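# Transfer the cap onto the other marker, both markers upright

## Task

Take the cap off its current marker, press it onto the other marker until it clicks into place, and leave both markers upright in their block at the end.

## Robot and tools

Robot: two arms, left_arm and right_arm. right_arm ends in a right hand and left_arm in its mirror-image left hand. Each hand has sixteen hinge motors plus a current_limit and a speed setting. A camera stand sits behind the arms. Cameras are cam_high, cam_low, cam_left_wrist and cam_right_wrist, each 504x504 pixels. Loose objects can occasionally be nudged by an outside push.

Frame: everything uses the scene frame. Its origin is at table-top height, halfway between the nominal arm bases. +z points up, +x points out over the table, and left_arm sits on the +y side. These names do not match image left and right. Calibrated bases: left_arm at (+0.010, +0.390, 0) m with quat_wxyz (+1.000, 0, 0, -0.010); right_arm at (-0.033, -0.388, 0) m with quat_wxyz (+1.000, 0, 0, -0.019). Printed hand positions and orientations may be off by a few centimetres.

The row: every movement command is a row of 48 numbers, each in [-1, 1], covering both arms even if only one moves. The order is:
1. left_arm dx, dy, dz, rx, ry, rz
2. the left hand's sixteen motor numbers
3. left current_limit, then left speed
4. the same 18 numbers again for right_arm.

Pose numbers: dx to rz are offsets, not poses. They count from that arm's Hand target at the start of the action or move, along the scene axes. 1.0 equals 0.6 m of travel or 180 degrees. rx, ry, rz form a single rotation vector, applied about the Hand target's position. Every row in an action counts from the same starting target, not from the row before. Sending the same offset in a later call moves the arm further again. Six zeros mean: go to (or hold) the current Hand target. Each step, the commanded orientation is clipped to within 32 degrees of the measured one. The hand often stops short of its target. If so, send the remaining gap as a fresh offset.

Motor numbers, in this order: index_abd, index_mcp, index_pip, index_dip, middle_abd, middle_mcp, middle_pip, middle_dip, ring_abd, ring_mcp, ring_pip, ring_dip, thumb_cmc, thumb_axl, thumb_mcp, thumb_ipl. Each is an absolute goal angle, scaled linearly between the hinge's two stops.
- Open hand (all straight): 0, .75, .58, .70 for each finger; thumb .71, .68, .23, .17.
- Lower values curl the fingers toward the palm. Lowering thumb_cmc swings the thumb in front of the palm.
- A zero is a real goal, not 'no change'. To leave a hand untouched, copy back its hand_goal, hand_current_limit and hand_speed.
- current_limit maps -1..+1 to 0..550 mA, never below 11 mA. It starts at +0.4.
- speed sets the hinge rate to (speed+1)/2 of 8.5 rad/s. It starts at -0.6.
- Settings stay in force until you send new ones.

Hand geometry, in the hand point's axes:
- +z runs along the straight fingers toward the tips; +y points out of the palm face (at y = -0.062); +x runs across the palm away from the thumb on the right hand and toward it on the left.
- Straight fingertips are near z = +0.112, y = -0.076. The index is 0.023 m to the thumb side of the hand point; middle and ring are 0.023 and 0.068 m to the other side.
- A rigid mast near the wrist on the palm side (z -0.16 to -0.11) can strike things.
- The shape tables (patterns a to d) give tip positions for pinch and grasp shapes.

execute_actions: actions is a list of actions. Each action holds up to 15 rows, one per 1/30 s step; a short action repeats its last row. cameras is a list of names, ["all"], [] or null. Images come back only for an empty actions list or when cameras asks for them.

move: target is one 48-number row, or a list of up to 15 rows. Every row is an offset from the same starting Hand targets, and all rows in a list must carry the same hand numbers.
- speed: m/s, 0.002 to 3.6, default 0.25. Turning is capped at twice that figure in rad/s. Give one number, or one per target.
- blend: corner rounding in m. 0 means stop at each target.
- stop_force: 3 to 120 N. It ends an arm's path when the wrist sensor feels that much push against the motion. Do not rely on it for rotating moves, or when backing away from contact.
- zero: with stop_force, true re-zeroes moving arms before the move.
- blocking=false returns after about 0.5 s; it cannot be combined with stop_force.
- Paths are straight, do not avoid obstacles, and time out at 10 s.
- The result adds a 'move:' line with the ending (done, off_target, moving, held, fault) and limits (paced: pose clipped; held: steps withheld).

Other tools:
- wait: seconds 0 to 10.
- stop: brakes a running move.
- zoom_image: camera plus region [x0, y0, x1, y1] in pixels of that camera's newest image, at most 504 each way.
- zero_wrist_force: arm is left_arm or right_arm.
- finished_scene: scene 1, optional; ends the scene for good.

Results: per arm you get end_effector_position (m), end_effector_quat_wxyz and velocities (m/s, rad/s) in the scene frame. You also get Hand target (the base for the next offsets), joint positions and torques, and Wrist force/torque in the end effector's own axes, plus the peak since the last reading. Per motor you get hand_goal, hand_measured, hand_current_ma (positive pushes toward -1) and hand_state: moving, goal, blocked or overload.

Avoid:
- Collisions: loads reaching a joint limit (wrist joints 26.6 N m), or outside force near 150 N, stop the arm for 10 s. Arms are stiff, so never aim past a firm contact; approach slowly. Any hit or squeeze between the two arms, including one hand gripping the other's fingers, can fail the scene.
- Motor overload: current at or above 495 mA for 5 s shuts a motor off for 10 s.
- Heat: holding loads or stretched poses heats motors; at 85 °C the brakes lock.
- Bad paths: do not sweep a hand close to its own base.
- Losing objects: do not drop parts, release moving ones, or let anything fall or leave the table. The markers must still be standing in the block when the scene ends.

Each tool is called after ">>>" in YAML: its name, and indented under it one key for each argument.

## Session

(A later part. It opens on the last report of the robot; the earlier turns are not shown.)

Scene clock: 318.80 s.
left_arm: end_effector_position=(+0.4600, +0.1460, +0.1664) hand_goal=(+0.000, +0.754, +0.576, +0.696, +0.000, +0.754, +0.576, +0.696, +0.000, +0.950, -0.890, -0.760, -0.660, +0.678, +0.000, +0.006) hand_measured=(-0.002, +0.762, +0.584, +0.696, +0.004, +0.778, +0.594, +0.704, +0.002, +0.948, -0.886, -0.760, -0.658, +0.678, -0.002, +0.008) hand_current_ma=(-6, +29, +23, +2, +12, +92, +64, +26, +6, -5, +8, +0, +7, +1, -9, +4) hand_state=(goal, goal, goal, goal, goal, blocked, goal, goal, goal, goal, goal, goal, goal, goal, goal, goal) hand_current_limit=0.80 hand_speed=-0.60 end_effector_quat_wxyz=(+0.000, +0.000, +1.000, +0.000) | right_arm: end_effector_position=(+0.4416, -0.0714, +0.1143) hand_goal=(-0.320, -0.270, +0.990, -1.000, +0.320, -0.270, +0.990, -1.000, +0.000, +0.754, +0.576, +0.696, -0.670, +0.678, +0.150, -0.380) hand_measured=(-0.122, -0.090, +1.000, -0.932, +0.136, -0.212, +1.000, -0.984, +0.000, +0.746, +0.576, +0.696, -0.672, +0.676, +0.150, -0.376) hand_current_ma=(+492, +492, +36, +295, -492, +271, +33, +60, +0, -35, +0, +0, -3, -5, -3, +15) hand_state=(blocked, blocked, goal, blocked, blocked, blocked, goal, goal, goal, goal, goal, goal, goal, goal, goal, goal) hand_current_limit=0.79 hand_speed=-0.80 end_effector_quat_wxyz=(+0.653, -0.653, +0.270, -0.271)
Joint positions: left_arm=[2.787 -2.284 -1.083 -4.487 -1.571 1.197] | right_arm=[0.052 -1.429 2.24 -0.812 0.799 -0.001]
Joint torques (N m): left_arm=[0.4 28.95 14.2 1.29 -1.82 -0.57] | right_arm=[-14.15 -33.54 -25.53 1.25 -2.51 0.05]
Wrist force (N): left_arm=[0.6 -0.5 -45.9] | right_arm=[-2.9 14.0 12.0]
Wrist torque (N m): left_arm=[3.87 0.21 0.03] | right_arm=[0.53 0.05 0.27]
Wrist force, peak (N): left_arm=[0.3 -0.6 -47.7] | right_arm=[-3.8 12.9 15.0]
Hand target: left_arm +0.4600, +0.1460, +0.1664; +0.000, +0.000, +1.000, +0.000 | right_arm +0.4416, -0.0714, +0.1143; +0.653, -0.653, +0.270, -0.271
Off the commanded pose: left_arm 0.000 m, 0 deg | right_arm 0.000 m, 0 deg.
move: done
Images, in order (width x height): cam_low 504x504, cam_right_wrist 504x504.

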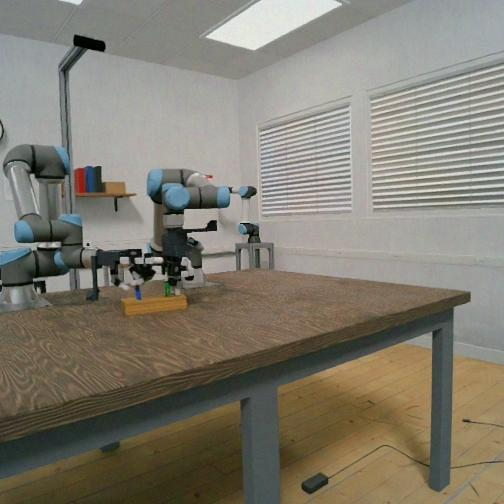

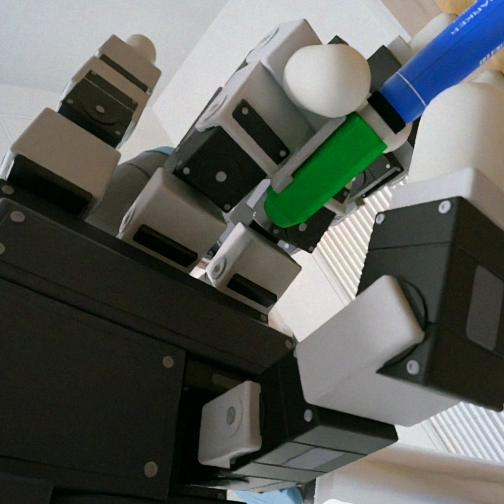

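>>> move:
  target: [0,0,0,0,0,0, 0,0.754,0.576,0.696, 0,0.754,0.576,0.696, 0,0.95,-0.89,-0.76, -0.66,0.678,0.0,0.0054, 0.8,-0.6, 0.008,0.008,0.0015,0,0,0, -0.32,-0.27,0.99,-1.0, 0.32,-0.27,0.99,-1.0, 0,0.754,0.576,0.696, -0.67,0.678,0.15,-0.38, 0.79,-0.8]
  speed: 0.015
  cameras: ["cam_right_wrist","cam_low"]

>>> zoom_image:
  camera: "cam_right_wrist"
  region: [254, 0, 504, 250]

>>> zoom_image:
  camera: "cam_low"
  region: [115, 252, 175, 312]

Scene clock: 322.60 s.
left_arm: end_effector_position=(+0.4600, +0.1460, +0.1664) hand_goal=(+0.000, +0.754, +0.576, +0.696, +0.000, +0.754, +0.576, +0.696, +0.000, +0.950, -0.890, -0.760, -0.660, +0.678, +0.000, +0.006) hand_measured=(-0.002, +0.762, +0.584, +0.696, +0.004, +0.778, +0.594, +0.704, +0.002, +0.948, -0.886, -0.760, -0.658, +0.678, -0.002, +0.008) hand_current_ma=(-6, +29, +23, +2, +12, +92, +64, +26, +6, -5, +8, +0, +7, +1, -9, +4) hand_state=(goal, goal, goal, goal, goal, blocked, goal, goal, goal, goal, goal, goal, goal, goal, goal, goal) hand_current_limit=0.80 hand_speed=-0.60 end_effector_quat_wxyz=(+0.000, +0.000, +1.000, +0.000) | right_arm: end_effector_position=(+0.4463, -0.0666, +0.1152) hand_goal=(-0.320, -0.270, +0.990, -1.000, +0.320, -0.270, +0.990, -1.000, +0.000, +0.754, +0.576, +0.696, -0.670, +0.678, +0.150, -0.380) hand_measured=(-0.122, -0.134, +1.000, -0.934, +0.136, -0.258, +1.000, -0.990, +0.000, +0.746, +0.576, +0.696, -0.672, +0.676, +0.150, -0.376) hand_current_ma=(+492, +492, +36, +291, -492, +45, +33, +40, +0, -35, +0, +0, -3, -5, -3, +15) hand_state=(blocked, blocked, goal, blocked, blocked, goal, goal, goal, goal, goal, goal, goal, goal, goal, goal, goal) hand_current_limit=0.79 hand_speed=-0.80 end_effector_quat_wxyz=(+0.653, -0.653, +0.270, -0.271)
Joint positions: left_arm=[2.787 -2.284 -1.083 -4.487 -1.571 1.197] | right_arm=[0.066 -1.418 2.222 -0.805 0.812 -0.001]
Joint torques (N m): left_arm=[1.28 28.73 13.86 1.17 -1.71 -0.54] | right_arm=[9.41 -12.13 -25.11 1.17 3 -0.29]
Wrist force (N): left_arm=[0.4 -0.6 -46.3] | right_arm=[-1.1 7.1 3.5]
Wrist torque (N m): left_arm=[3.86 0.21 0.03] | right_arm=[0.49 0.05 0.26]
Wrist force, peak (N): left_arm=[0.6 -0.6 -46.5] | right_arm=[-2.9 13.9 12.2]
Hand target: left_arm +0.4600, +0.1460, +0.1664; +0.000, +0.000, +1.000, +0.000 | right_arm +0.4464, -0.0666, +0.1152; +0.653, -0.653, +0.270, -0.271
Off the commanded pose: left_arm 0.000 m, 0 deg | right_arm 0.000 m, 0 deg.
move: done
Images, in order (width x height): cam_low 504x504, cam_right_wrist 504x504.

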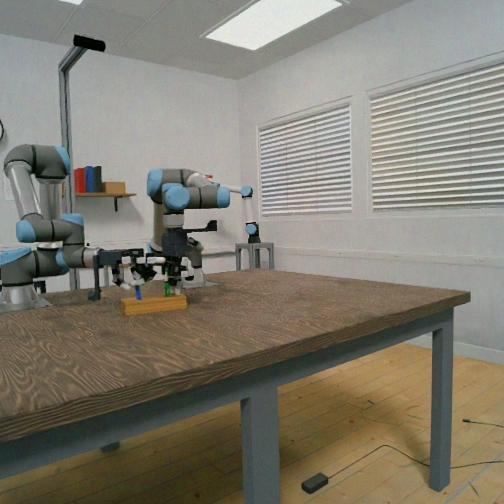

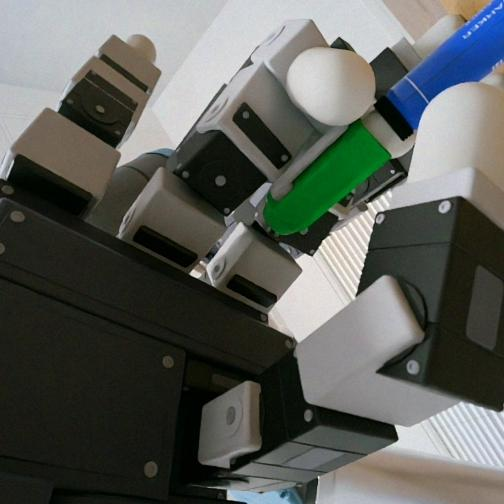

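Scaled by 2.016.

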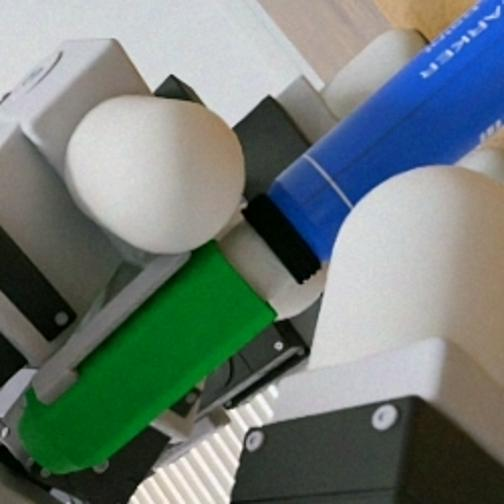

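Scaled by 8.400.

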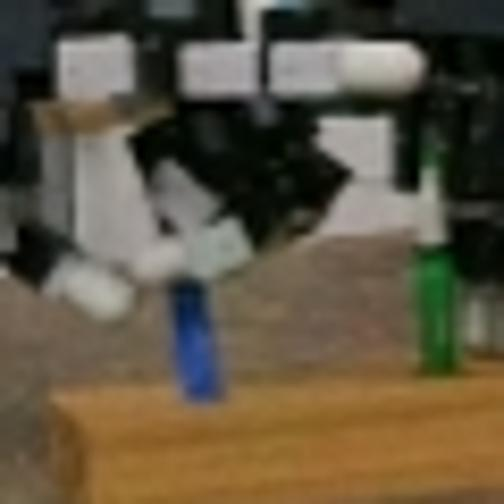

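>>> move:
  target:
    - [0,0,0,0,0,0, 0,0.754,0.576,0.696, 0,0.754,0.576,0.696, 0,0.95,-0.89,-0.76, -0.66,0.678,0.0,0.0054, 0.8,-0.6, 0,0,0,0,0,0, -0.32,-0.27,0.99,-1.0, 0.32,-0.27,0.99,-1.0, 0,0.754,0.576,0.696, -0.67,0.678,0.15,-0.65, 0.6,-0.8]
    - [0,0,0,0,0,0, 0,0.754,0.576,0.696, 0,0.754,0.576,0.696, 0,0.95,-0.89,-0.76, -0.66,0.678,0.0,0.0054, 0.8,-0.6, 0,0,0,0,0,0, -0.32,-0.27,0.99,-1.0, 0.32,-0.27,0.99,-1.0, 0,0.754,0.576,0.696, -0.67,0.678,-0.09,-0.6, 0.6,-0.8]
  cameras: ["cam_right_wrist"]

>>> zoom_image:
  camera: "cam_right_wrist"
  region: [204, 0, 504, 300]

Scene clock: 324.77 s.
left_arm: end_effector_position=(+0.4600, +0.1460, +0.1664) hand_goal=(+0.000, +0.754, +0.576, +0.696, +0.000, +0.754, +0.576, +0.696, +0.000, +0.950, -0.890, -0.760, -0.660, +0.678, +0.000, +0.006) hand_measured=(-0.002, +0.762, +0.584, +0.696, +0.004, +0.778, +0.594, +0.704, +0.002, +0.948, -0.886, -0.760, -0.658, +0.678, -0.002, +0.008) hand_current_ma=(-6, +29, +23, +2, +12, +92, +64, +26, +6, -5, +8, +0, +7, +1, -9, +4) hand_state=(goal, goal, goal, goal, goal, blocked, goal, goal, goal, goal, goal, goal, goal, goal, goal, goal) hand_current_limit=0.80 hand_speed=-0.60 end_effector_quat_wxyz=(+0.000, +0.000, +1.000, +0.000) | right_arm: end_effector_position=(+0.4464, -0.0666, +0.1152) hand_goal=(-0.320, -0.270, +0.990, -1.000, +0.320, -0.270, +0.990, -1.000, +0.000, +0.754, +0.576, +0.696, -0.670, +0.678, -0.090, -0.600) hand_measured=(-0.122, -0.134, +1.000, -0.934, +0.136, -0.258, +1.000, -0.990, +0.000, +0.746, +0.576, +0.696, -0.672, +0.678, +0.102, -0.598) hand_current_ma=(+440, +440, +36, +287, -440, +50, +33, +40, +0, -35, +0, +0, -3, -3, +440, +6) hand_state=(blocked, blocked, goal, blocked, blocked, goal, goal, goal, goal, goal, goal, goal, goal, goal, blocked, goal) hand_current_limit=0.60 hand_speed=-0.80 end_effector_quat_wxyz=(+0.653, -0.653, +0.270, -0.271)
Joint positions: left_arm=[2.787 -2.284 -1.083 -4.487 -1.571 1.197] | right_arm=[0.066 -1.417 2.222 -0.805 0.813 -0.001]
Joint torques (N m): left_arm=[2.23 29.18 14.2 1.38 -1.66 -0.64] | right_arm=[9.53 -11.54 -25.58 1.19 2.46 -1.42]
Wrist force (N): left_arm=[0.3 -0.5 -46.3] | right_arm=[-0.2 6.3 1.7]
Wrist torque (N m): left_arm=[3.88 0.22 0.02] | right_arm=[0.51 -0.01 0.30]
Wrist force, peak (N): left_arm=[0.4 -0.4 -46.5] | right_arm=[-1.0 7.8 3.5]
Hand target: left_arm +0.4600, +0.1460, +0.1664; +0.000, +0.000, +1.000, +0.000 | right_arm +0.4464, -0.0666, +0.1152; +0.653, -0.653, +0.270, -0.271
Off the commanded pose: left_arm 0.000 m, 0 deg | right_arm 0.000 m, 0 deg.
move: done
Images, in order (width x height): cam_right_wrist 504x504.

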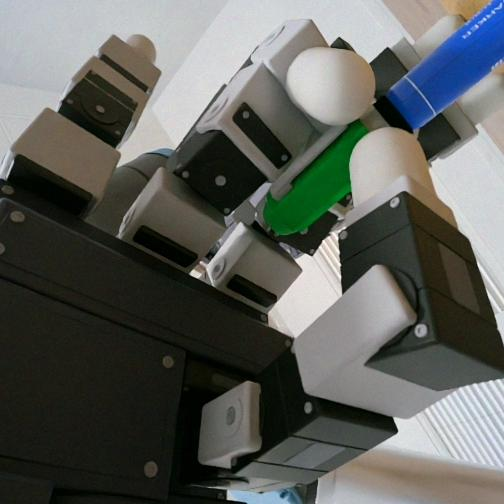

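Scaled by 1.680.

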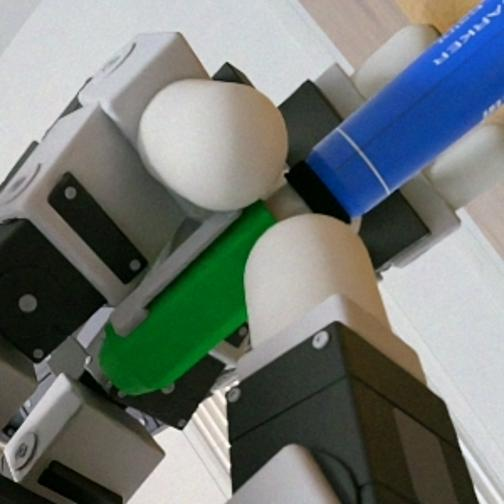

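>>> move:
  target:
    - [0,0,0,0,0,0, 0,0.754,0.576,0.696, 0,0.754,0.576,0.696, 0,0.95,-0.89,-0.76, -0.66,0.678,0.0,0.0054, 0.8,-0.6, 0,0,0,0,0,0, -0.32,-0.27,0.99,-1.0, 0.32,-0.27,0.99,-1.0, 0,0.754,0.576,0.696, -0.67,0.678,0.2,-0.80, 0.6,-0.8]
    - [0,0,0,0,0,0, 0,0.754,0.576,0.696, 0,0.754,0.576,0.696, 0,0.95,-0.89,-0.76, -0.66,0.678,0.0,0.0054, 0.8,-0.6, 0,0,0,0,0,0, -0.32,-0.27,0.99,-1.0, 0.32,-0.27,0.99,-1.0, 0,0.754,0.576,0.696, -0.67,0.678,-0.05,-0.80, 0.6,-0.8]
  cameras: ["cam_right_wrist"]

>>> zoom_image:
  camera: "cam_right_wrist"
  region: [204, 0, 504, 300]

Scene clock: 326.83 s.
left_arm: end_effector_position=(+0.4600, +0.1460, +0.1664) hand_goal=(+0.000, +0.754, +0.576, +0.696, +0.000, +0.754, +0.576, +0.696, +0.000, +0.950, -0.890, -0.760, -0.660, +0.678, +0.000, +0.006) hand_measured=(-0.002, +0.762, +0.584, +0.696, +0.004, +0.778, +0.594, +0.704, +0.002, +0.948, -0.886, -0.760, -0.658, +0.678, -0.002, +0.008) hand_current_ma=(-6, +29, +23, +2, +12, +92, +64, +26, +6, -5, +8, +0, +7, +1, -9, +4) hand_state=(goal, goal, goal, goal, goal, blocked, goal, goal, goal, goal, goal, goal, goal, goal, goal, goal) hand_current_limit=0.80 hand_speed=-0.60 end_effector_quat_wxyz=(+0.000, +0.000, +1.000, +0.000) | right_arm: end_effector_position=(+0.4464, -0.0666, +0.1152) hand_goal=(-0.320, -0.270, +0.990, -1.000, +0.320, -0.270, +0.990, -1.000, +0.000, +0.754, +0.576, +0.696, -0.670, +0.678, -0.050, -0.800) hand_measured=(-0.122, -0.134, +1.000, -0.942, +0.136, -0.258, +1.000, -0.994, +0.000, +0.746, +0.576, +0.696, -0.670, +0.678, +0.126, -0.792) hand_current_ma=(+440, +440, +36, +255, -440, +44, +33, +19, +0, -35, +0, +0, +1, +3, +440, +35) hand_state=(blocked, blocked, goal, blocked, blocked, goal, goal, goal, goal, goal, goal, goal, goal, goal, blocked, goal) hand_current_limit=0.60 hand_speed=-0.80 end_effector_quat_wxyz=(+0.653, -0.653, +0.270, -0.271)
Joint positions: left_arm=[2.787 -2.284 -1.083 -4.487 -1.571 1.197] | right_arm=[0.066 -1.417 2.222 -0.805 0.813 -0.001]
Joint torques (N m): left_arm=[0.41 28.58 13.9 1.41 -1.83 -0.64] | right_arm=[9.32 -12.96 -23.34 0.93 1.72 -1.24]
Wrist force (N): left_arm=[0.4 -0.4 -46.2] | right_arm=[-0.9 7.1 2.8]
Wrist torque (N m): left_arm=[3.89 0.21 0.02] | right_arm=[0.53 0.04 0.27]
Wrist force, peak (N): left_arm=[0.6 -0.6 -46.4] | right_arm=[-0.8 7.5 3.2]
Hand target: left_arm +0.4600, +0.1460, +0.1664; +0.000, +0.000, +1.000, +0.000 | right_arm +0.4464, -0.0666, +0.1152; +0.653, -0.653, +0.270, -0.271
Off the commanded pose: left_arm 0.000 m, 0 deg | right_arm 0.000 m, 0 deg.
move: done
Images, in order (width x height): cam_right_wrist 504x504.

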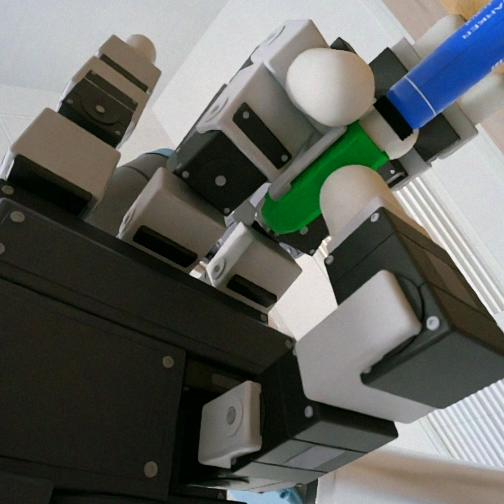

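Scaled by 1.680.

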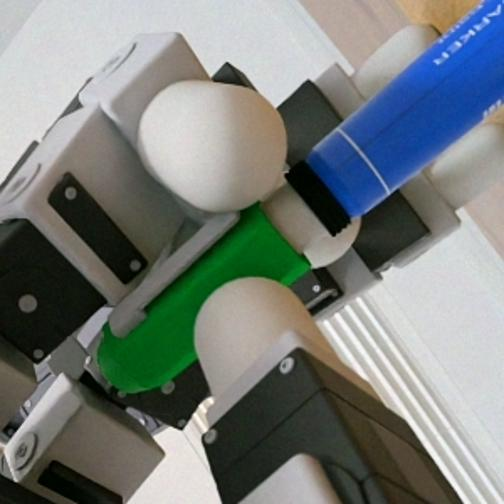

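>>> move:
  target: [0,0,0,0,0,0, 0,0.754,0.576,0.696, 0,0.754,0.576,0.696, 0,0.95,-0.89,-0.76, -0.66,0.678,0.0,0.0054, 0.8,-0.6, 0,0,0.02,0,0,0, -0.32,-0.27,0.99,-1.0, 0.32,-0.27,0.99,-1.0, 0,0.754,0.576,0.696, -0.67,0.678,-0.05,-0.80, 0.6,-0.8]
  speed: 0.02
  cameras: ["cam_right_wrist","cam_low"]

>>> zoom_image:
  camera: "cam_right_wrist"
  region: [204, 0, 504, 300]

>>> zoom_image:
  camera: "cam_low"
  region: [115, 242, 185, 312]

Scene clock: 328.57 s.
left_arm: end_effector_position=(+0.4600, +0.1460, +0.1664) hand_goal=(+0.000, +0.754, +0.576, +0.696, +0.000, +0.754, +0.576, +0.696, +0.000, +0.950, -0.890, -0.760, -0.660, +0.678, +0.000, +0.006) hand_measured=(-0.002, +0.762, +0.584, +0.696, +0.004, +0.778, +0.594, +0.704, +0.002, +0.948, -0.886, -0.760, -0.658, +0.678, -0.002, +0.008) hand_current_ma=(-6, +29, +23, +2, +12, +92, +64, +26, +6, -5, +8, +0, +7, +1, -9, +4) hand_state=(goal, goal, goal, goal, goal, blocked, goal, goal, goal, goal, goal, goal, goal, goal, goal, goal) hand_current_limit=0.80 hand_speed=-0.60 end_effector_quat_wxyz=(+0.000, +0.000, +1.000, +0.000) | right_arm: end_effector_position=(+0.4464, -0.0666, +0.1272) hand_goal=(-0.320, -0.270, +0.990, -1.000, +0.320, -0.270, +0.990, -1.000, +0.000, +0.754, +0.576, +0.696, -0.670, +0.678, -0.050, -0.800) hand_measured=(-0.122, -0.154, +1.000, -0.976, +0.136, -0.278, +0.994, -0.998, +0.000, +0.746, +0.576, +0.696, -0.670, +0.680, +0.096, -0.794) hand_current_ma=(+440, +440, +36, +96, -440, -33, +14, +6, +0, -35, +0, +0, +1, +4, +440, +27) hand_state=(blocked, blocked, goal, blocked, blocked, goal, goal, goal, goal, goal, goal, goal, goal, goal, blocked, goal) hand_current_limit=0.60 hand_speed=-0.80 end_effector_quat_wxyz=(+0.653, -0.653, +0.270, -0.271)
Joint positions: left_arm=[2.787 -2.284 -1.083 -4.487 -1.571 1.197] | right_arm=[0.066 -1.442 2.209 -0.768 0.813 0]
Joint torques (N m): left_arm=[0.81 29.57 13.23 1.48 -1.78 -0.6] | right_arm=[9.42 -30.15 -26.93 0.85 1.32 -0.89]
Wrist force (N): left_arm=[0.4 -0.6 -46.0] | right_arm=[0.7 4.8 -0.9]
Wrist torque (N m): left_arm=[3.85 0.22 0.02] | right_arm=[0.48 -0.04 0.32]
Wrist force, peak (N): left_arm=[0.6 -0.6 -46.4] | right_arm=[-0.6 8.2 2.8]
Hand target: left_arm +0.4600, +0.1460, +0.1664; +0.000, +0.000, +1.000, +0.000 | right_arm +0.4464, -0.0666, +0.1272; +0.653, -0.653, +0.270, -0.271
Off the commanded pose: left_arm 0.000 m, 0 deg | right_arm 0.000 m, 0 deg.
move: done
Images, in order (width x height): cam_low 504x504, cam_right_wrist 504x504.

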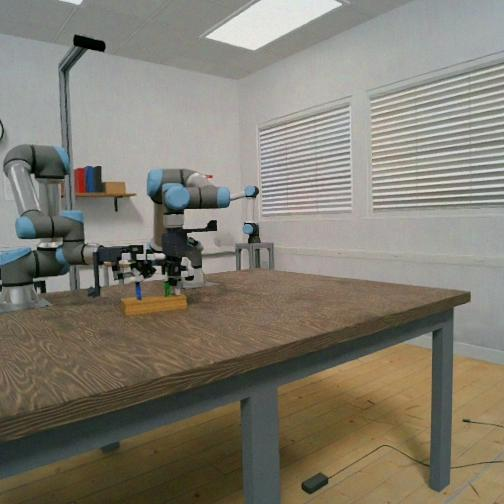

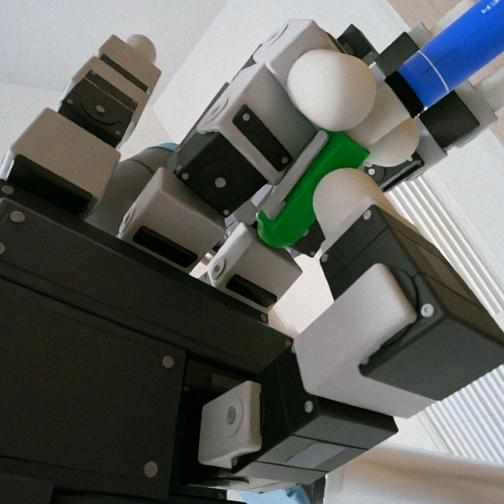

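Scaled by 1.680.

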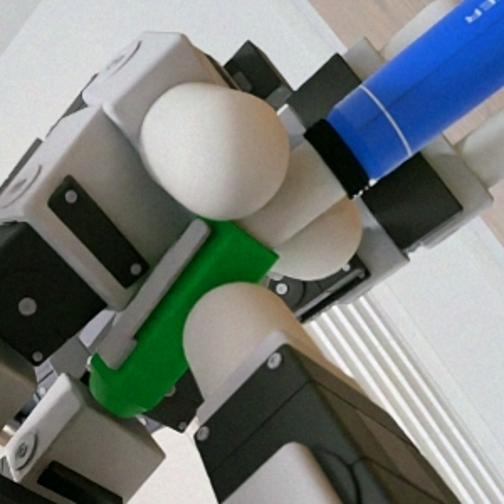

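Scaled by 7.200.

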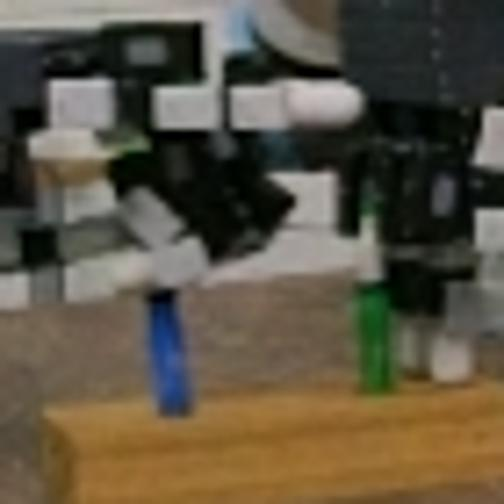

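>>> move:
  target: [0,0,0,0,0,0, 0,0.754,0.576,0.696, 0,0.754,0.576,0.696, 0,0.95,-0.89,-0.76, -0.66,0.678,0.0,0.0054, 0.8,-0.6, 0,0,0.1,0,0,0, -0.32,-0.27,0.99,-1.0, 0.32,-0.27,0.99,-1.0, 0,0.754,0.576,0.696, -0.67,0.678,-0.05,-0.80, 0.6,-0.8]
  speed: 0.05
  cameras: ["cam_right_wrist","cam_low"]

>>> zoom_image:
  camera: "cam_right_wrist"
  region: [204, 0, 504, 300]

>>> zoom_image:
  camera: "cam_low"
  region: [115, 222, 205, 312]

Scene clock: 330.90 s.
left_arm: end_effector_position=(+0.4600, +0.1460, +0.1664) hand_goal=(+0.000, +0.754, +0.576, +0.696, +0.000, +0.754, +0.576, +0.696, +0.000, +0.950, -0.890, -0.760, -0.660, +0.678, +0.000, +0.006) hand_measured=(-0.002, +0.762, +0.584, +0.696, +0.004, +0.778, +0.594, +0.704, +0.002, +0.948, -0.886, -0.760, -0.658, +0.678, -0.002, +0.008) hand_current_ma=(-6, +29, +23, +2, +12, +92, +64, +26, +6, -5, +8, +0, +7, +1, -9, +4) hand_state=(goal, goal, goal, goal, goal, blocked, goal, goal, goal, goal, goal, goal, goal, goal, goal, goal) hand_current_limit=0.80 hand_speed=-0.60 end_effector_quat_wxyz=(+0.000, +0.000, +1.000, +0.000) | right_arm: end_effector_position=(+0.4464, -0.0666, +0.1872) hand_goal=(-0.320, -0.270, +0.990, -1.000, +0.320, -0.270, +0.990, -1.000, +0.000, +0.754, +0.576, +0.696, -0.670, +0.678, -0.050, -0.800) hand_measured=(-0.122, -0.166, +1.000, -0.988, +0.136, -0.282, +0.988, -1.000, +0.000, +0.746, +0.576, +0.696, -0.666, +0.682, +0.092, -0.794) hand_current_ma=(+440, +440, +36, +42, -440, -50, -4, +0, +0, -35, +0, +0, +14, +19, +440, +27) hand_state=(blocked, blocked, goal, goal, blocked, goal, goal, goal, goal, goal, goal, goal, goal, goal, blocked, goal) hand_current_limit=0.60 hand_speed=-0.80 end_effector_quat_wxyz=(+0.653, -0.653, +0.270, -0.271)
Joint positions: left_arm=[2.787 -2.284 -1.083 -4.487 -1.571 1.197] | right_arm=[0.066 -1.549 2.131 -0.583 0.813 -0.001]
Joint torques (N m): left_arm=[1.35 29.12 14.46 1.25 -1.71 -0.72] | right_arm=[2.13 -27.52 -28.34 1.07 0.24 -1.51]
Wrist force (N): left_arm=[0.6 -0.5 -45.9] | right_arm=[0.6 4.5 -1.1]
Wrist torque (N m): left_arm=[3.85 0.20 0.03] | right_arm=[0.47 0.00 0.34]
Wrist force, peak (N): left_arm=[0.5 -0.4 -46.5] | right_arm=[0.3 4.9 -1.1]
Hand target: left_arm +0.4600, +0.1460, +0.1664; +0.000, +0.000, +1.000, +0.000 | right_arm +0.4464, -0.0666, +0.1872; +0.653, -0.653, +0.270, -0.271
Off the commanded pose: left_arm 0.000 m, 0 deg | right_arm 0.000 m, 0 deg.
move: done
Images, in order (width x height): cam_low 504x504, cam_right_wrist 504x504.

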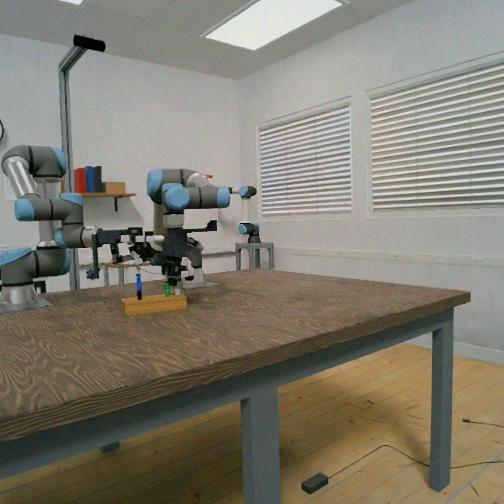

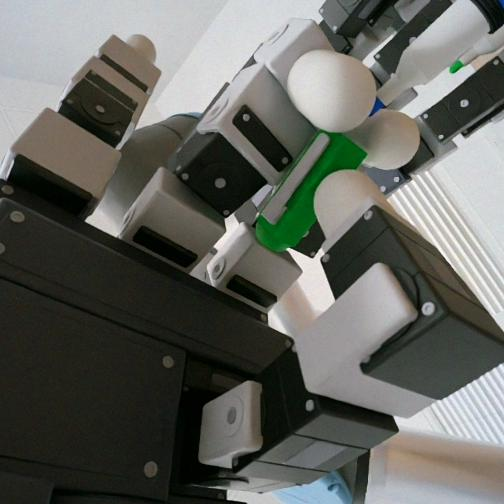

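Scaled by 1.680.

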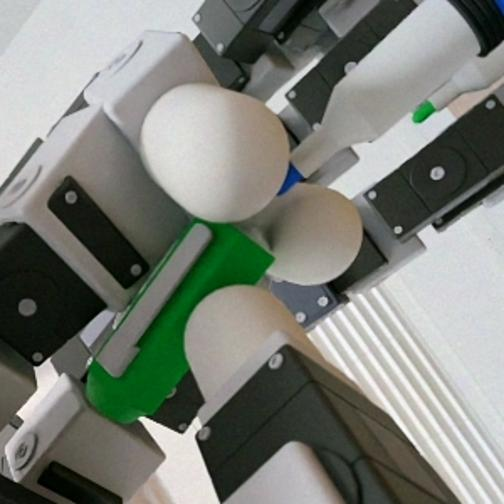

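Scaled by 5.600.

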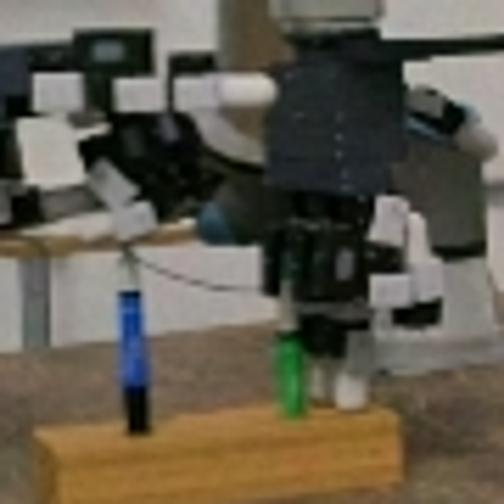

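>>> zoom_image:
  camera: "cam_low"
  region: [120, 262, 160, 302]

>>> zoom_image:
  camera: "cam_right_wrist"
  region: [354, 0, 504, 150]

>>> execute_actions:
  actions: []
  cameras: ["cam_high", "cam_left_wrist"]

>>> zoom_image:
  camera: "cam_high"
  region: [180, 240, 310, 330]

Scaled by 12.600.

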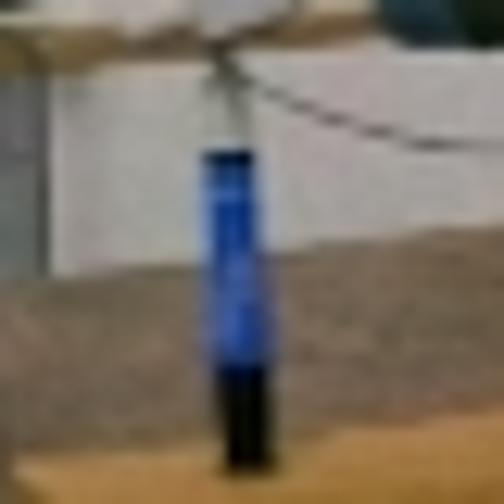

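Scaled by 3.360.

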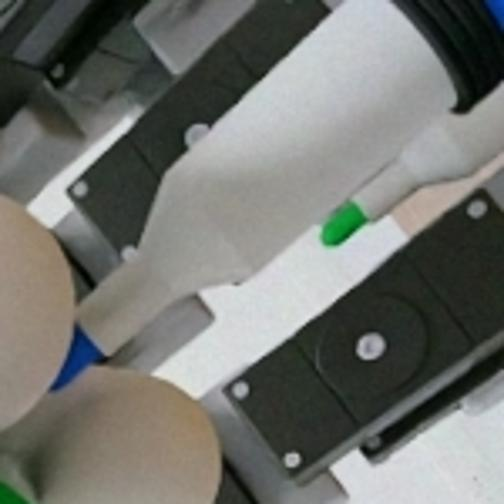

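Scene clock: 332.07 s.
left_arm: end_effector_position=(+0.4600, +0.1460, +0.1664) hand_goal=(+0.000, +0.754, +0.576, +0.696, +0.000, +0.754, +0.576, +0.696, +0.000, +0.950, -0.890, -0.760, -0.660, +0.678, +0.000, +0.006) hand_measured=(-0.002, +0.762, +0.584, +0.696, +0.004, +0.778, +0.594, +0.704, +0.002, +0.948, -0.886, -0.760, -0.658, +0.678, -0.002, +0.008) hand_current_ma=(-6, +29, +23, +2, +12, +92, +64, +26, +6, -5, +8, +0, +7, +1, -9, +4) hand_state=(goal, goal, goal, goal, goal, blocked, goal, goal, goal, goal, goal, goal, goal, goal, goal, goal) hand_current_limit=0.80 hand_speed=-0.60 end_effector_quat_wxyz=(+0.000, +0.000, +1.000, +0.000) | right_arm: end_effector_position=(+0.4464, -0.0666, +0.1872) hand_goal=(-0.320, -0.270, +0.990, -1.000, +0.320, -0.270, +0.990, -1.000, +0.000, +0.754, +0.576, +0.696, -0.670, +0.678, -0.050, -0.800) hand_measured=(-0.122, -0.166, +1.000, -0.988, +0.136, -0.282, +0.988, -1.000, +0.000, +0.746, +0.576, +0.696, -0.666, +0.682, +0.092, -0.794) hand_current_ma=(+440, +440, +36, +42, -440, -50, -4, +0, +0, -35, +0, +0, +14, +19, +440, +27) hand_state=(blocked, blocked, goal, goal, blocked, goal, goal, goal, goal, goal, goal, goal, goal, goal, blocked, goal) hand_current_limit=0.60 hand_speed=-0.80 end_effector_quat_wxyz=(+0.653, -0.653, +0.270, -0.271)
Joint positions: left_arm=[2.787 -2.284 -1.083 -4.487 -1.571 1.197] | right_arm=[0.066 -1.549 2.131 -0.582 0.813 -0.001]
Joint velocities: within noise
Joint torques (N m): left_arm=[0.84 28.22 14.26 1.41 -1.64 -0.64] | right_arm=[-9.32 -27.63 -28.92 1.24 -2.48 -1.56]
Wrist force (N): left_arm=[0.3 -0.3 -46.2] | right_arm=[0.6 4.4 -1.0]
Wrist torque (N m): left_arm=[3.89 0.22 0.02] | right_arm=[0.45 -0.01 0.36]
Wrist force, peak (N): left_arm=[0.5 -0.5 -46.6] | right_arm=[0.5 4.7 -1.0]
Hand target: left_arm +0.4600, +0.1460, +0.1664; +0.000, +0.000, +1.000, +0.000 | right_arm +0.4464, -0.0666, +0.1872; +0.653, -0.653, +0.270, -0.271
Off the commanded pose: left_arm 0.000 m, 0 deg | right_arm 0.000 m, 0 deg.
Images, in order (width x height): cam_high 504x504, cam_left_wrist 504x504.

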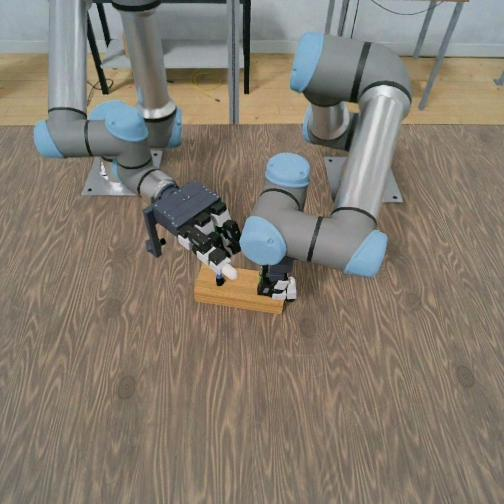

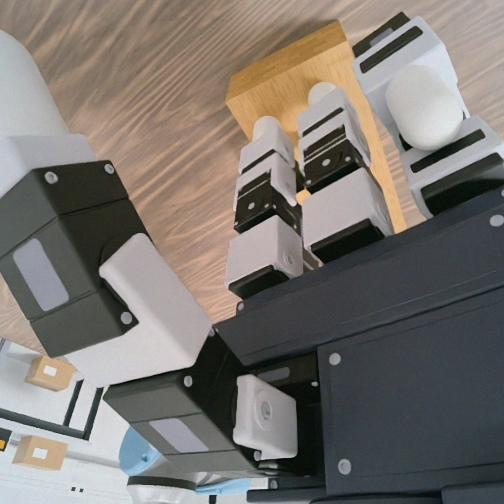

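Scaled by 3.877.

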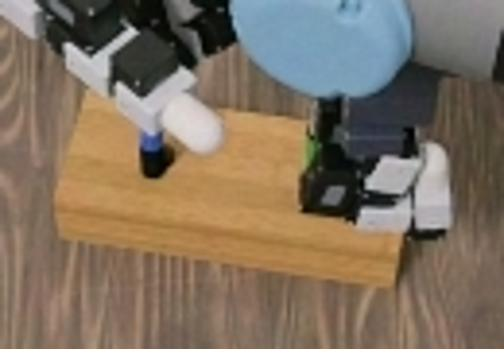

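>>> move:
  target: [0,0,0,0,0,0, 0,0.754,0.576,0.696, 0,0.754,0.576,0.696, 0,0.95,-0.89,-0.76, -0.66,0.678,0.0,0.0054, 0.8,-0.6, 0,0,-0.0133,0,0,0, -0.32,-0.27,0.99,-1.0, 0.32,-0.27,0.99,-1.0, 0,0.754,0.576,0.696, -0.67,0.678,-0.05,-0.80, 0.6,-0.8]
  speed: 0.015
  stop_force: 3
  cameras: ["cam_right_wrist","cam_low","cam_high"]

>>> zoom_image:
  camera: "cam_low"
  region: [120, 262, 160, 302]

>>> zoom_image:
  camera: "cam_right_wrist"
  region: [354, 0, 504, 150]

>>> zoom_image:
  camera: "cam_high"
  region: [200, 250, 260, 310]

Scene clock: 336.17 s.
left_arm: end_effector_position=(+0.4600, +0.1460, +0.1664) hand_goal=(+0.000, +0.754, +0.576, +0.696, +0.000, +0.754, +0.576, +0.696, +0.000, +0.950, -0.890, -0.760, -0.660, +0.678, +0.000, +0.006) hand_measured=(-0.002, +0.762, +0.584, +0.696, +0.004, +0.778, +0.594, +0.704, +0.002, +0.948, -0.886, -0.760, -0.658, +0.678, -0.002, +0.008) hand_current_ma=(-6, +29, +23, +2, +12, +92, +64, +26, +6, -5, +8, +0, +7, +1, -9, +4) hand_state=(goal, goal, goal, goal, goal, blocked, goal, goal, goal, goal, goal, goal, goal, goal, goal, goal) hand_current_limit=0.80 hand_speed=-0.60 end_effector_quat_wxyz=(+0.000, +0.000, +1.000, +0.000) | right_arm: end_effector_position=(+0.4464, -0.0666, +0.1793) hand_goal=(-0.320, -0.270, +0.990, -1.000, +0.320, -0.270, +0.990, -1.000, +0.000, +0.754, +0.576, +0.696, -0.670, +0.678, -0.050, -0.800) hand_measured=(-0.122, -0.166, +1.000, -0.988, +0.136, -0.282, +0.988, -1.000, +0.000, +0.746, +0.576, +0.696, -0.666, +0.682, +0.092, -0.794) hand_current_ma=(+440, +440, +36, +42, -440, -50, -4, +0, +0, -35, +0, +0, +14, +19, +440, +27) hand_state=(blocked, blocked, goal, goal, blocked, goal, goal, goal, goal, goal, goal, goal, goal, goal, blocked, goal) hand_current_limit=0.60 hand_speed=-0.80 end_effector_quat_wxyz=(+0.653, -0.653, +0.270, -0.271)
Joint positions: left_arm=[2.787 -2.284 -1.083 -4.487 -1.571 1.197] | right_arm=[0.066 -1.537 2.143 -0.606 0.813 -0.001]
Joint torques (N m): left_arm=[1.81 28.22 14.09 1.2 -1.8 -0.82] | right_arm=[-7.71 -8.04 -7.74 -4.31 -2.34 0.74]
Wrist force (N): left_arm=[0.4 -0.5 -46.2] | right_arm=[0.6 4.6 -1.0]
Wrist torque (N m): left_arm=[3.86 0.20 0.03] | right_arm=[0.49 0.00 0.35]
Wrist force, peak (N): left_arm=[0.4 -0.4 -46.5] | right_arm=[0.7 4.8 -1.1]
Hand target: left_arm +0.4600, +0.1460, +0.1664; +0.000, +0.000, +1.000, +0.000 | right_arm +0.4464, -0.0666, +0.1793; +0.653, -0.653, +0.270, -0.271
Off the commanded pose: left_arm 0.000 m, 0 deg | right_arm 0.000 m, 0 deg.
move: done
Images, in order (width x height): cam_high 504x504, cam_low 504x504, cam_right_wrist 504x504.

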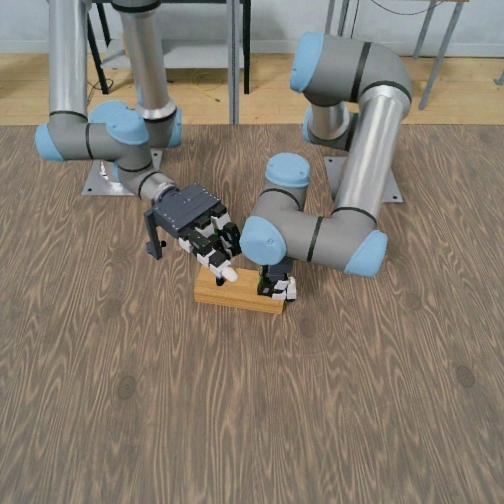

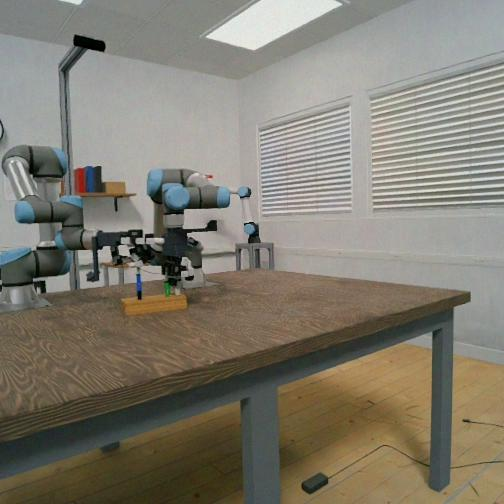

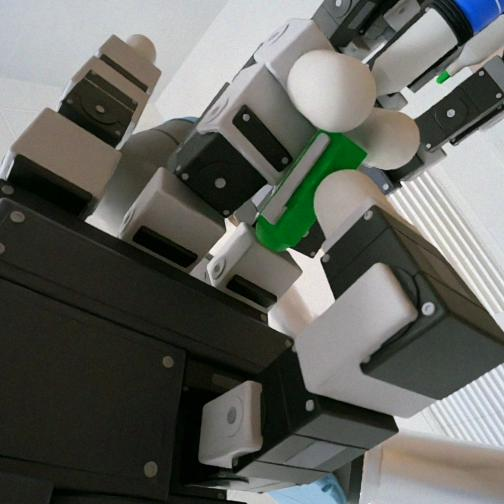

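Scaled by 12.600.

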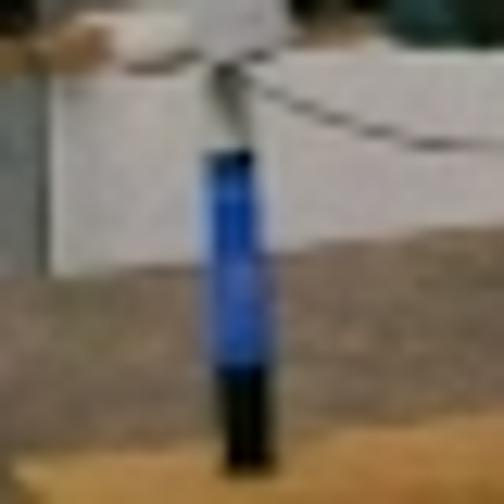

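Scaled by 3.360.

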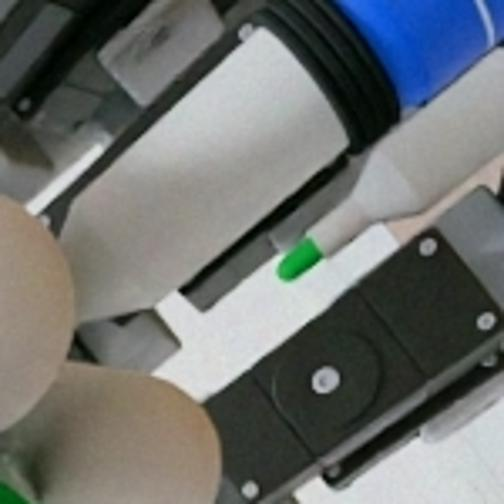

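Scaled by 8.400.

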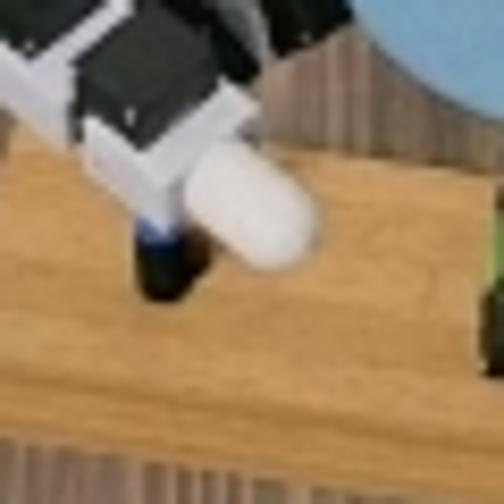

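>>> zoom_image:
  camera: "cam_high"
  region: [208, 264, 238, 294]

>>> zoom_image:
  camera: "cam_low"
  region: [130, 285, 150, 305]

>>> zoom_image:
  camera: "cam_right_wrist"
  region: [384, 0, 504, 120]

Scaled by 16.800.

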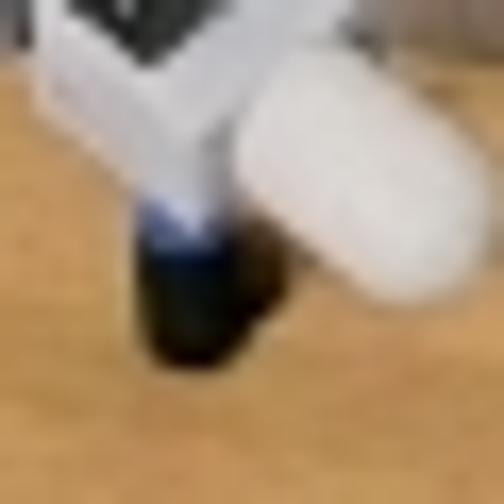

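Scaled by 25.200.

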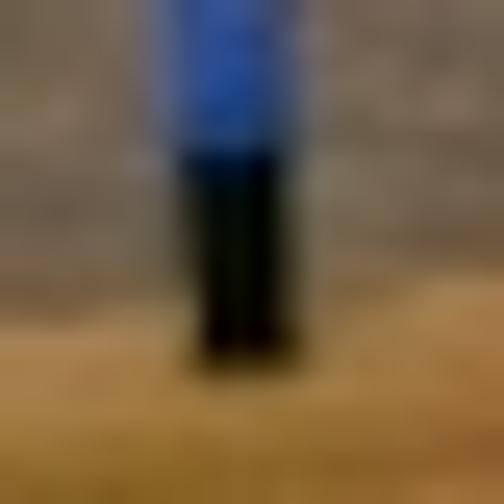

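Scaled by 4.200.

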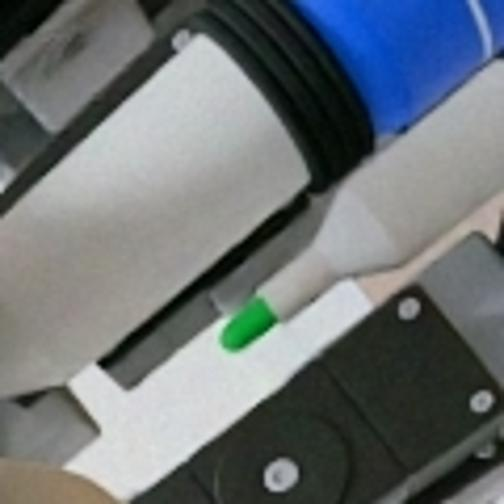

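>>> move:
  target: [0,0,0,0,0,0, 0,0.754,0.576,0.696, 0,0.754,0.576,0.696, 0,0.95,-0.89,-0.76, -0.66,0.678,0.0,0.0054, 0.8,-0.6, 0,0,-0.025,0,0,0, -0.32,-0.27,0.99,-1.0, 0.32,-0.27,0.99,-1.0, 0,0.754,0.576,0.696, -0.67,0.678,-0.05,-0.80, 0.6,-0.8]
  speed: 0.015
  stop_force: 4
  cameras: ["cam_right_wrist","cam_low","cam_high"]

>>> zoom_image:
  camera: "cam_low"
  region: [120, 262, 160, 302]

>>> zoom_image:
  camera: "cam_right_wrist"
  region: [254, 0, 504, 250]

>>> zoom_image:
  camera: "cam_high"
  region: [200, 250, 260, 310]

Scene clock: 344.00 s.
left_arm: end_effector_position=(+0.4600, +0.1460, +0.1664) hand_goal=(+0.000, +0.754, +0.576, +0.696, +0.000, +0.754, +0.576, +0.696, +0.000, +0.950, -0.890, -0.760, -0.660, +0.678, +0.000, +0.006) hand_measured=(-0.002, +0.762, +0.584, +0.696, +0.004, +0.778, +0.594, +0.704, +0.002, +0.948, -0.886, -0.760, -0.658, +0.678, -0.002, +0.008) hand_current_ma=(-6, +29, +23, +2, +12, +92, +64, +26, +6, -5, +8, +0, +7, +1, -9, +4) hand_state=(goal, goal, goal, goal, goal, blocked, goal, goal, goal, goal, goal, goal, goal, goal, goal, goal) hand_current_limit=0.80 hand_speed=-0.60 end_effector_quat_wxyz=(+0.000, +0.000, +1.000, +0.000) | right_arm: end_effector_position=(+0.4464, -0.0666, +0.1643) hand_goal=(-0.320, -0.270, +0.990, -1.000, +0.320, -0.270, +0.990, -1.000, +0.000, +0.754, +0.576, +0.696, -0.670, +0.678, -0.050, -0.800) hand_measured=(-0.122, -0.170, +0.998, -0.996, +0.136, -0.278, +0.988, -1.000, +0.000, +0.746, +0.576, +0.696, -0.662, +0.686, +0.074, -0.796) hand_current_ma=(+440, +440, +31, +16, -440, -28, -5, +0, +0, -35, +0, +0, +30, +37, +440, +15) hand_state=(blocked, blocked, goal, goal, blocked, goal, goal, goal, goal, goal, goal, goal, goal, goal, blocked, goal) hand_current_limit=0.60 hand_speed=-0.80 end_effector_quat_wxyz=(+0.653, -0.653, +0.270, -0.271)
Joint positions: left_arm=[2.787 -2.284 -1.083 -4.487 -1.571 1.197] | right_arm=[0.066 -1.512 2.164 -0.652 0.813 -0.001]
Joint torques (N m): left_arm=[0.96 28.89 14.44 1.41 -1.73 -0.71] | right_arm=[-7.5 -9.06 -6.54 -4.35 -2.3 0.83]
Wrist force (N): left_arm=[0.6 -0.6 -45.8] | right_arm=[0.8 4.4 -0.7]
Wrist torque (N m): left_arm=[3.84 0.20 0.04] | right_arm=[0.46 -0.04 0.37]
Wrist force, peak (N): left_arm=[0.4 -0.5 -46.4] | right_arm=[0.7 4.9 -0.8]
Hand target: left_arm +0.4600, +0.1460, +0.1664; +0.000, +0.000, +1.000, +0.000 | right_arm +0.4464, -0.0666, +0.1643; +0.653, -0.653, +0.270, -0.271
Off the commanded pose: left_arm 0.000 m, 0 deg | right_arm 0.000 m, 0 deg.
move: done
Images, in order (width x height): cam_high 504x504, cam_low 504x504, cam_right_wrist 504x504.

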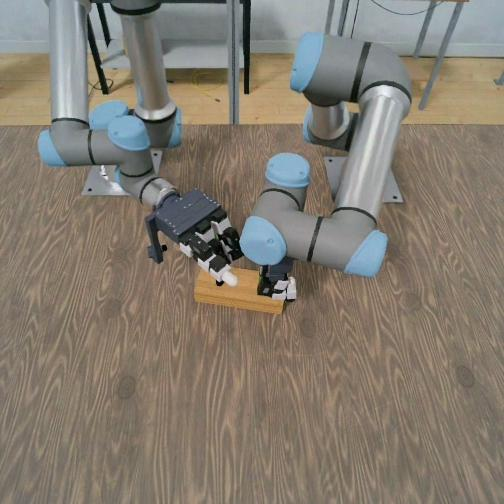

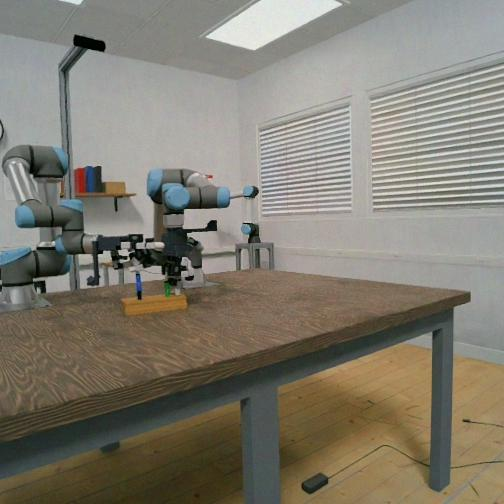

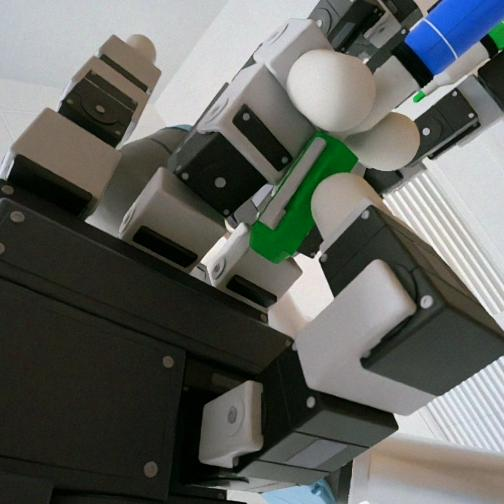

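Scaled by 12.600.

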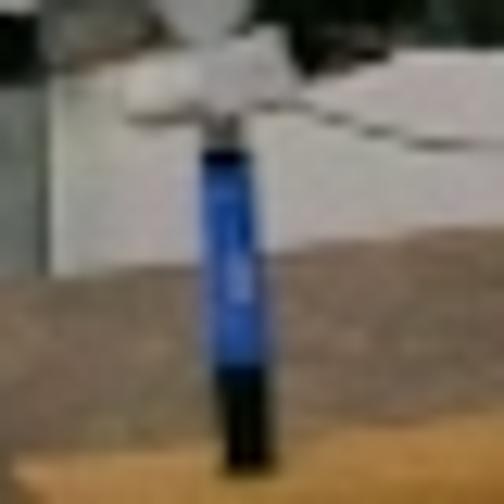

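Scaled by 2.016.

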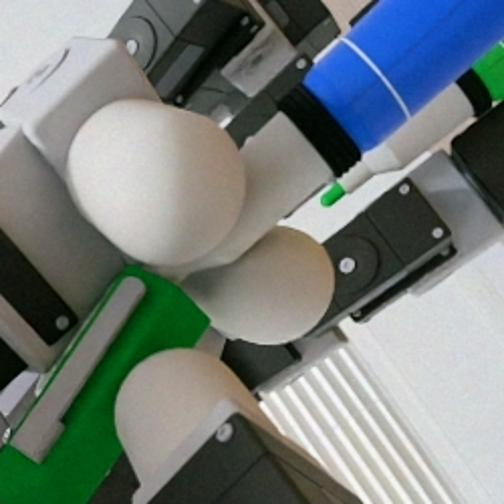

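Scaled by 8.400.

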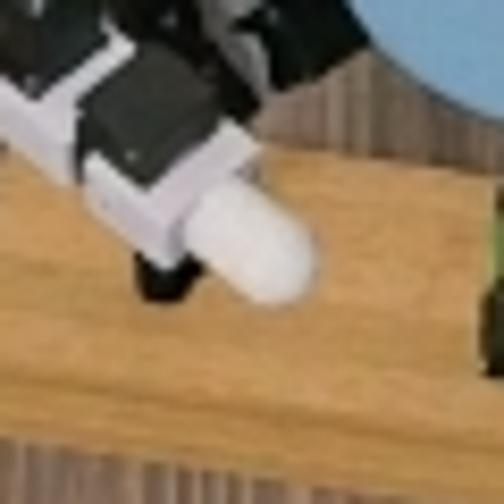

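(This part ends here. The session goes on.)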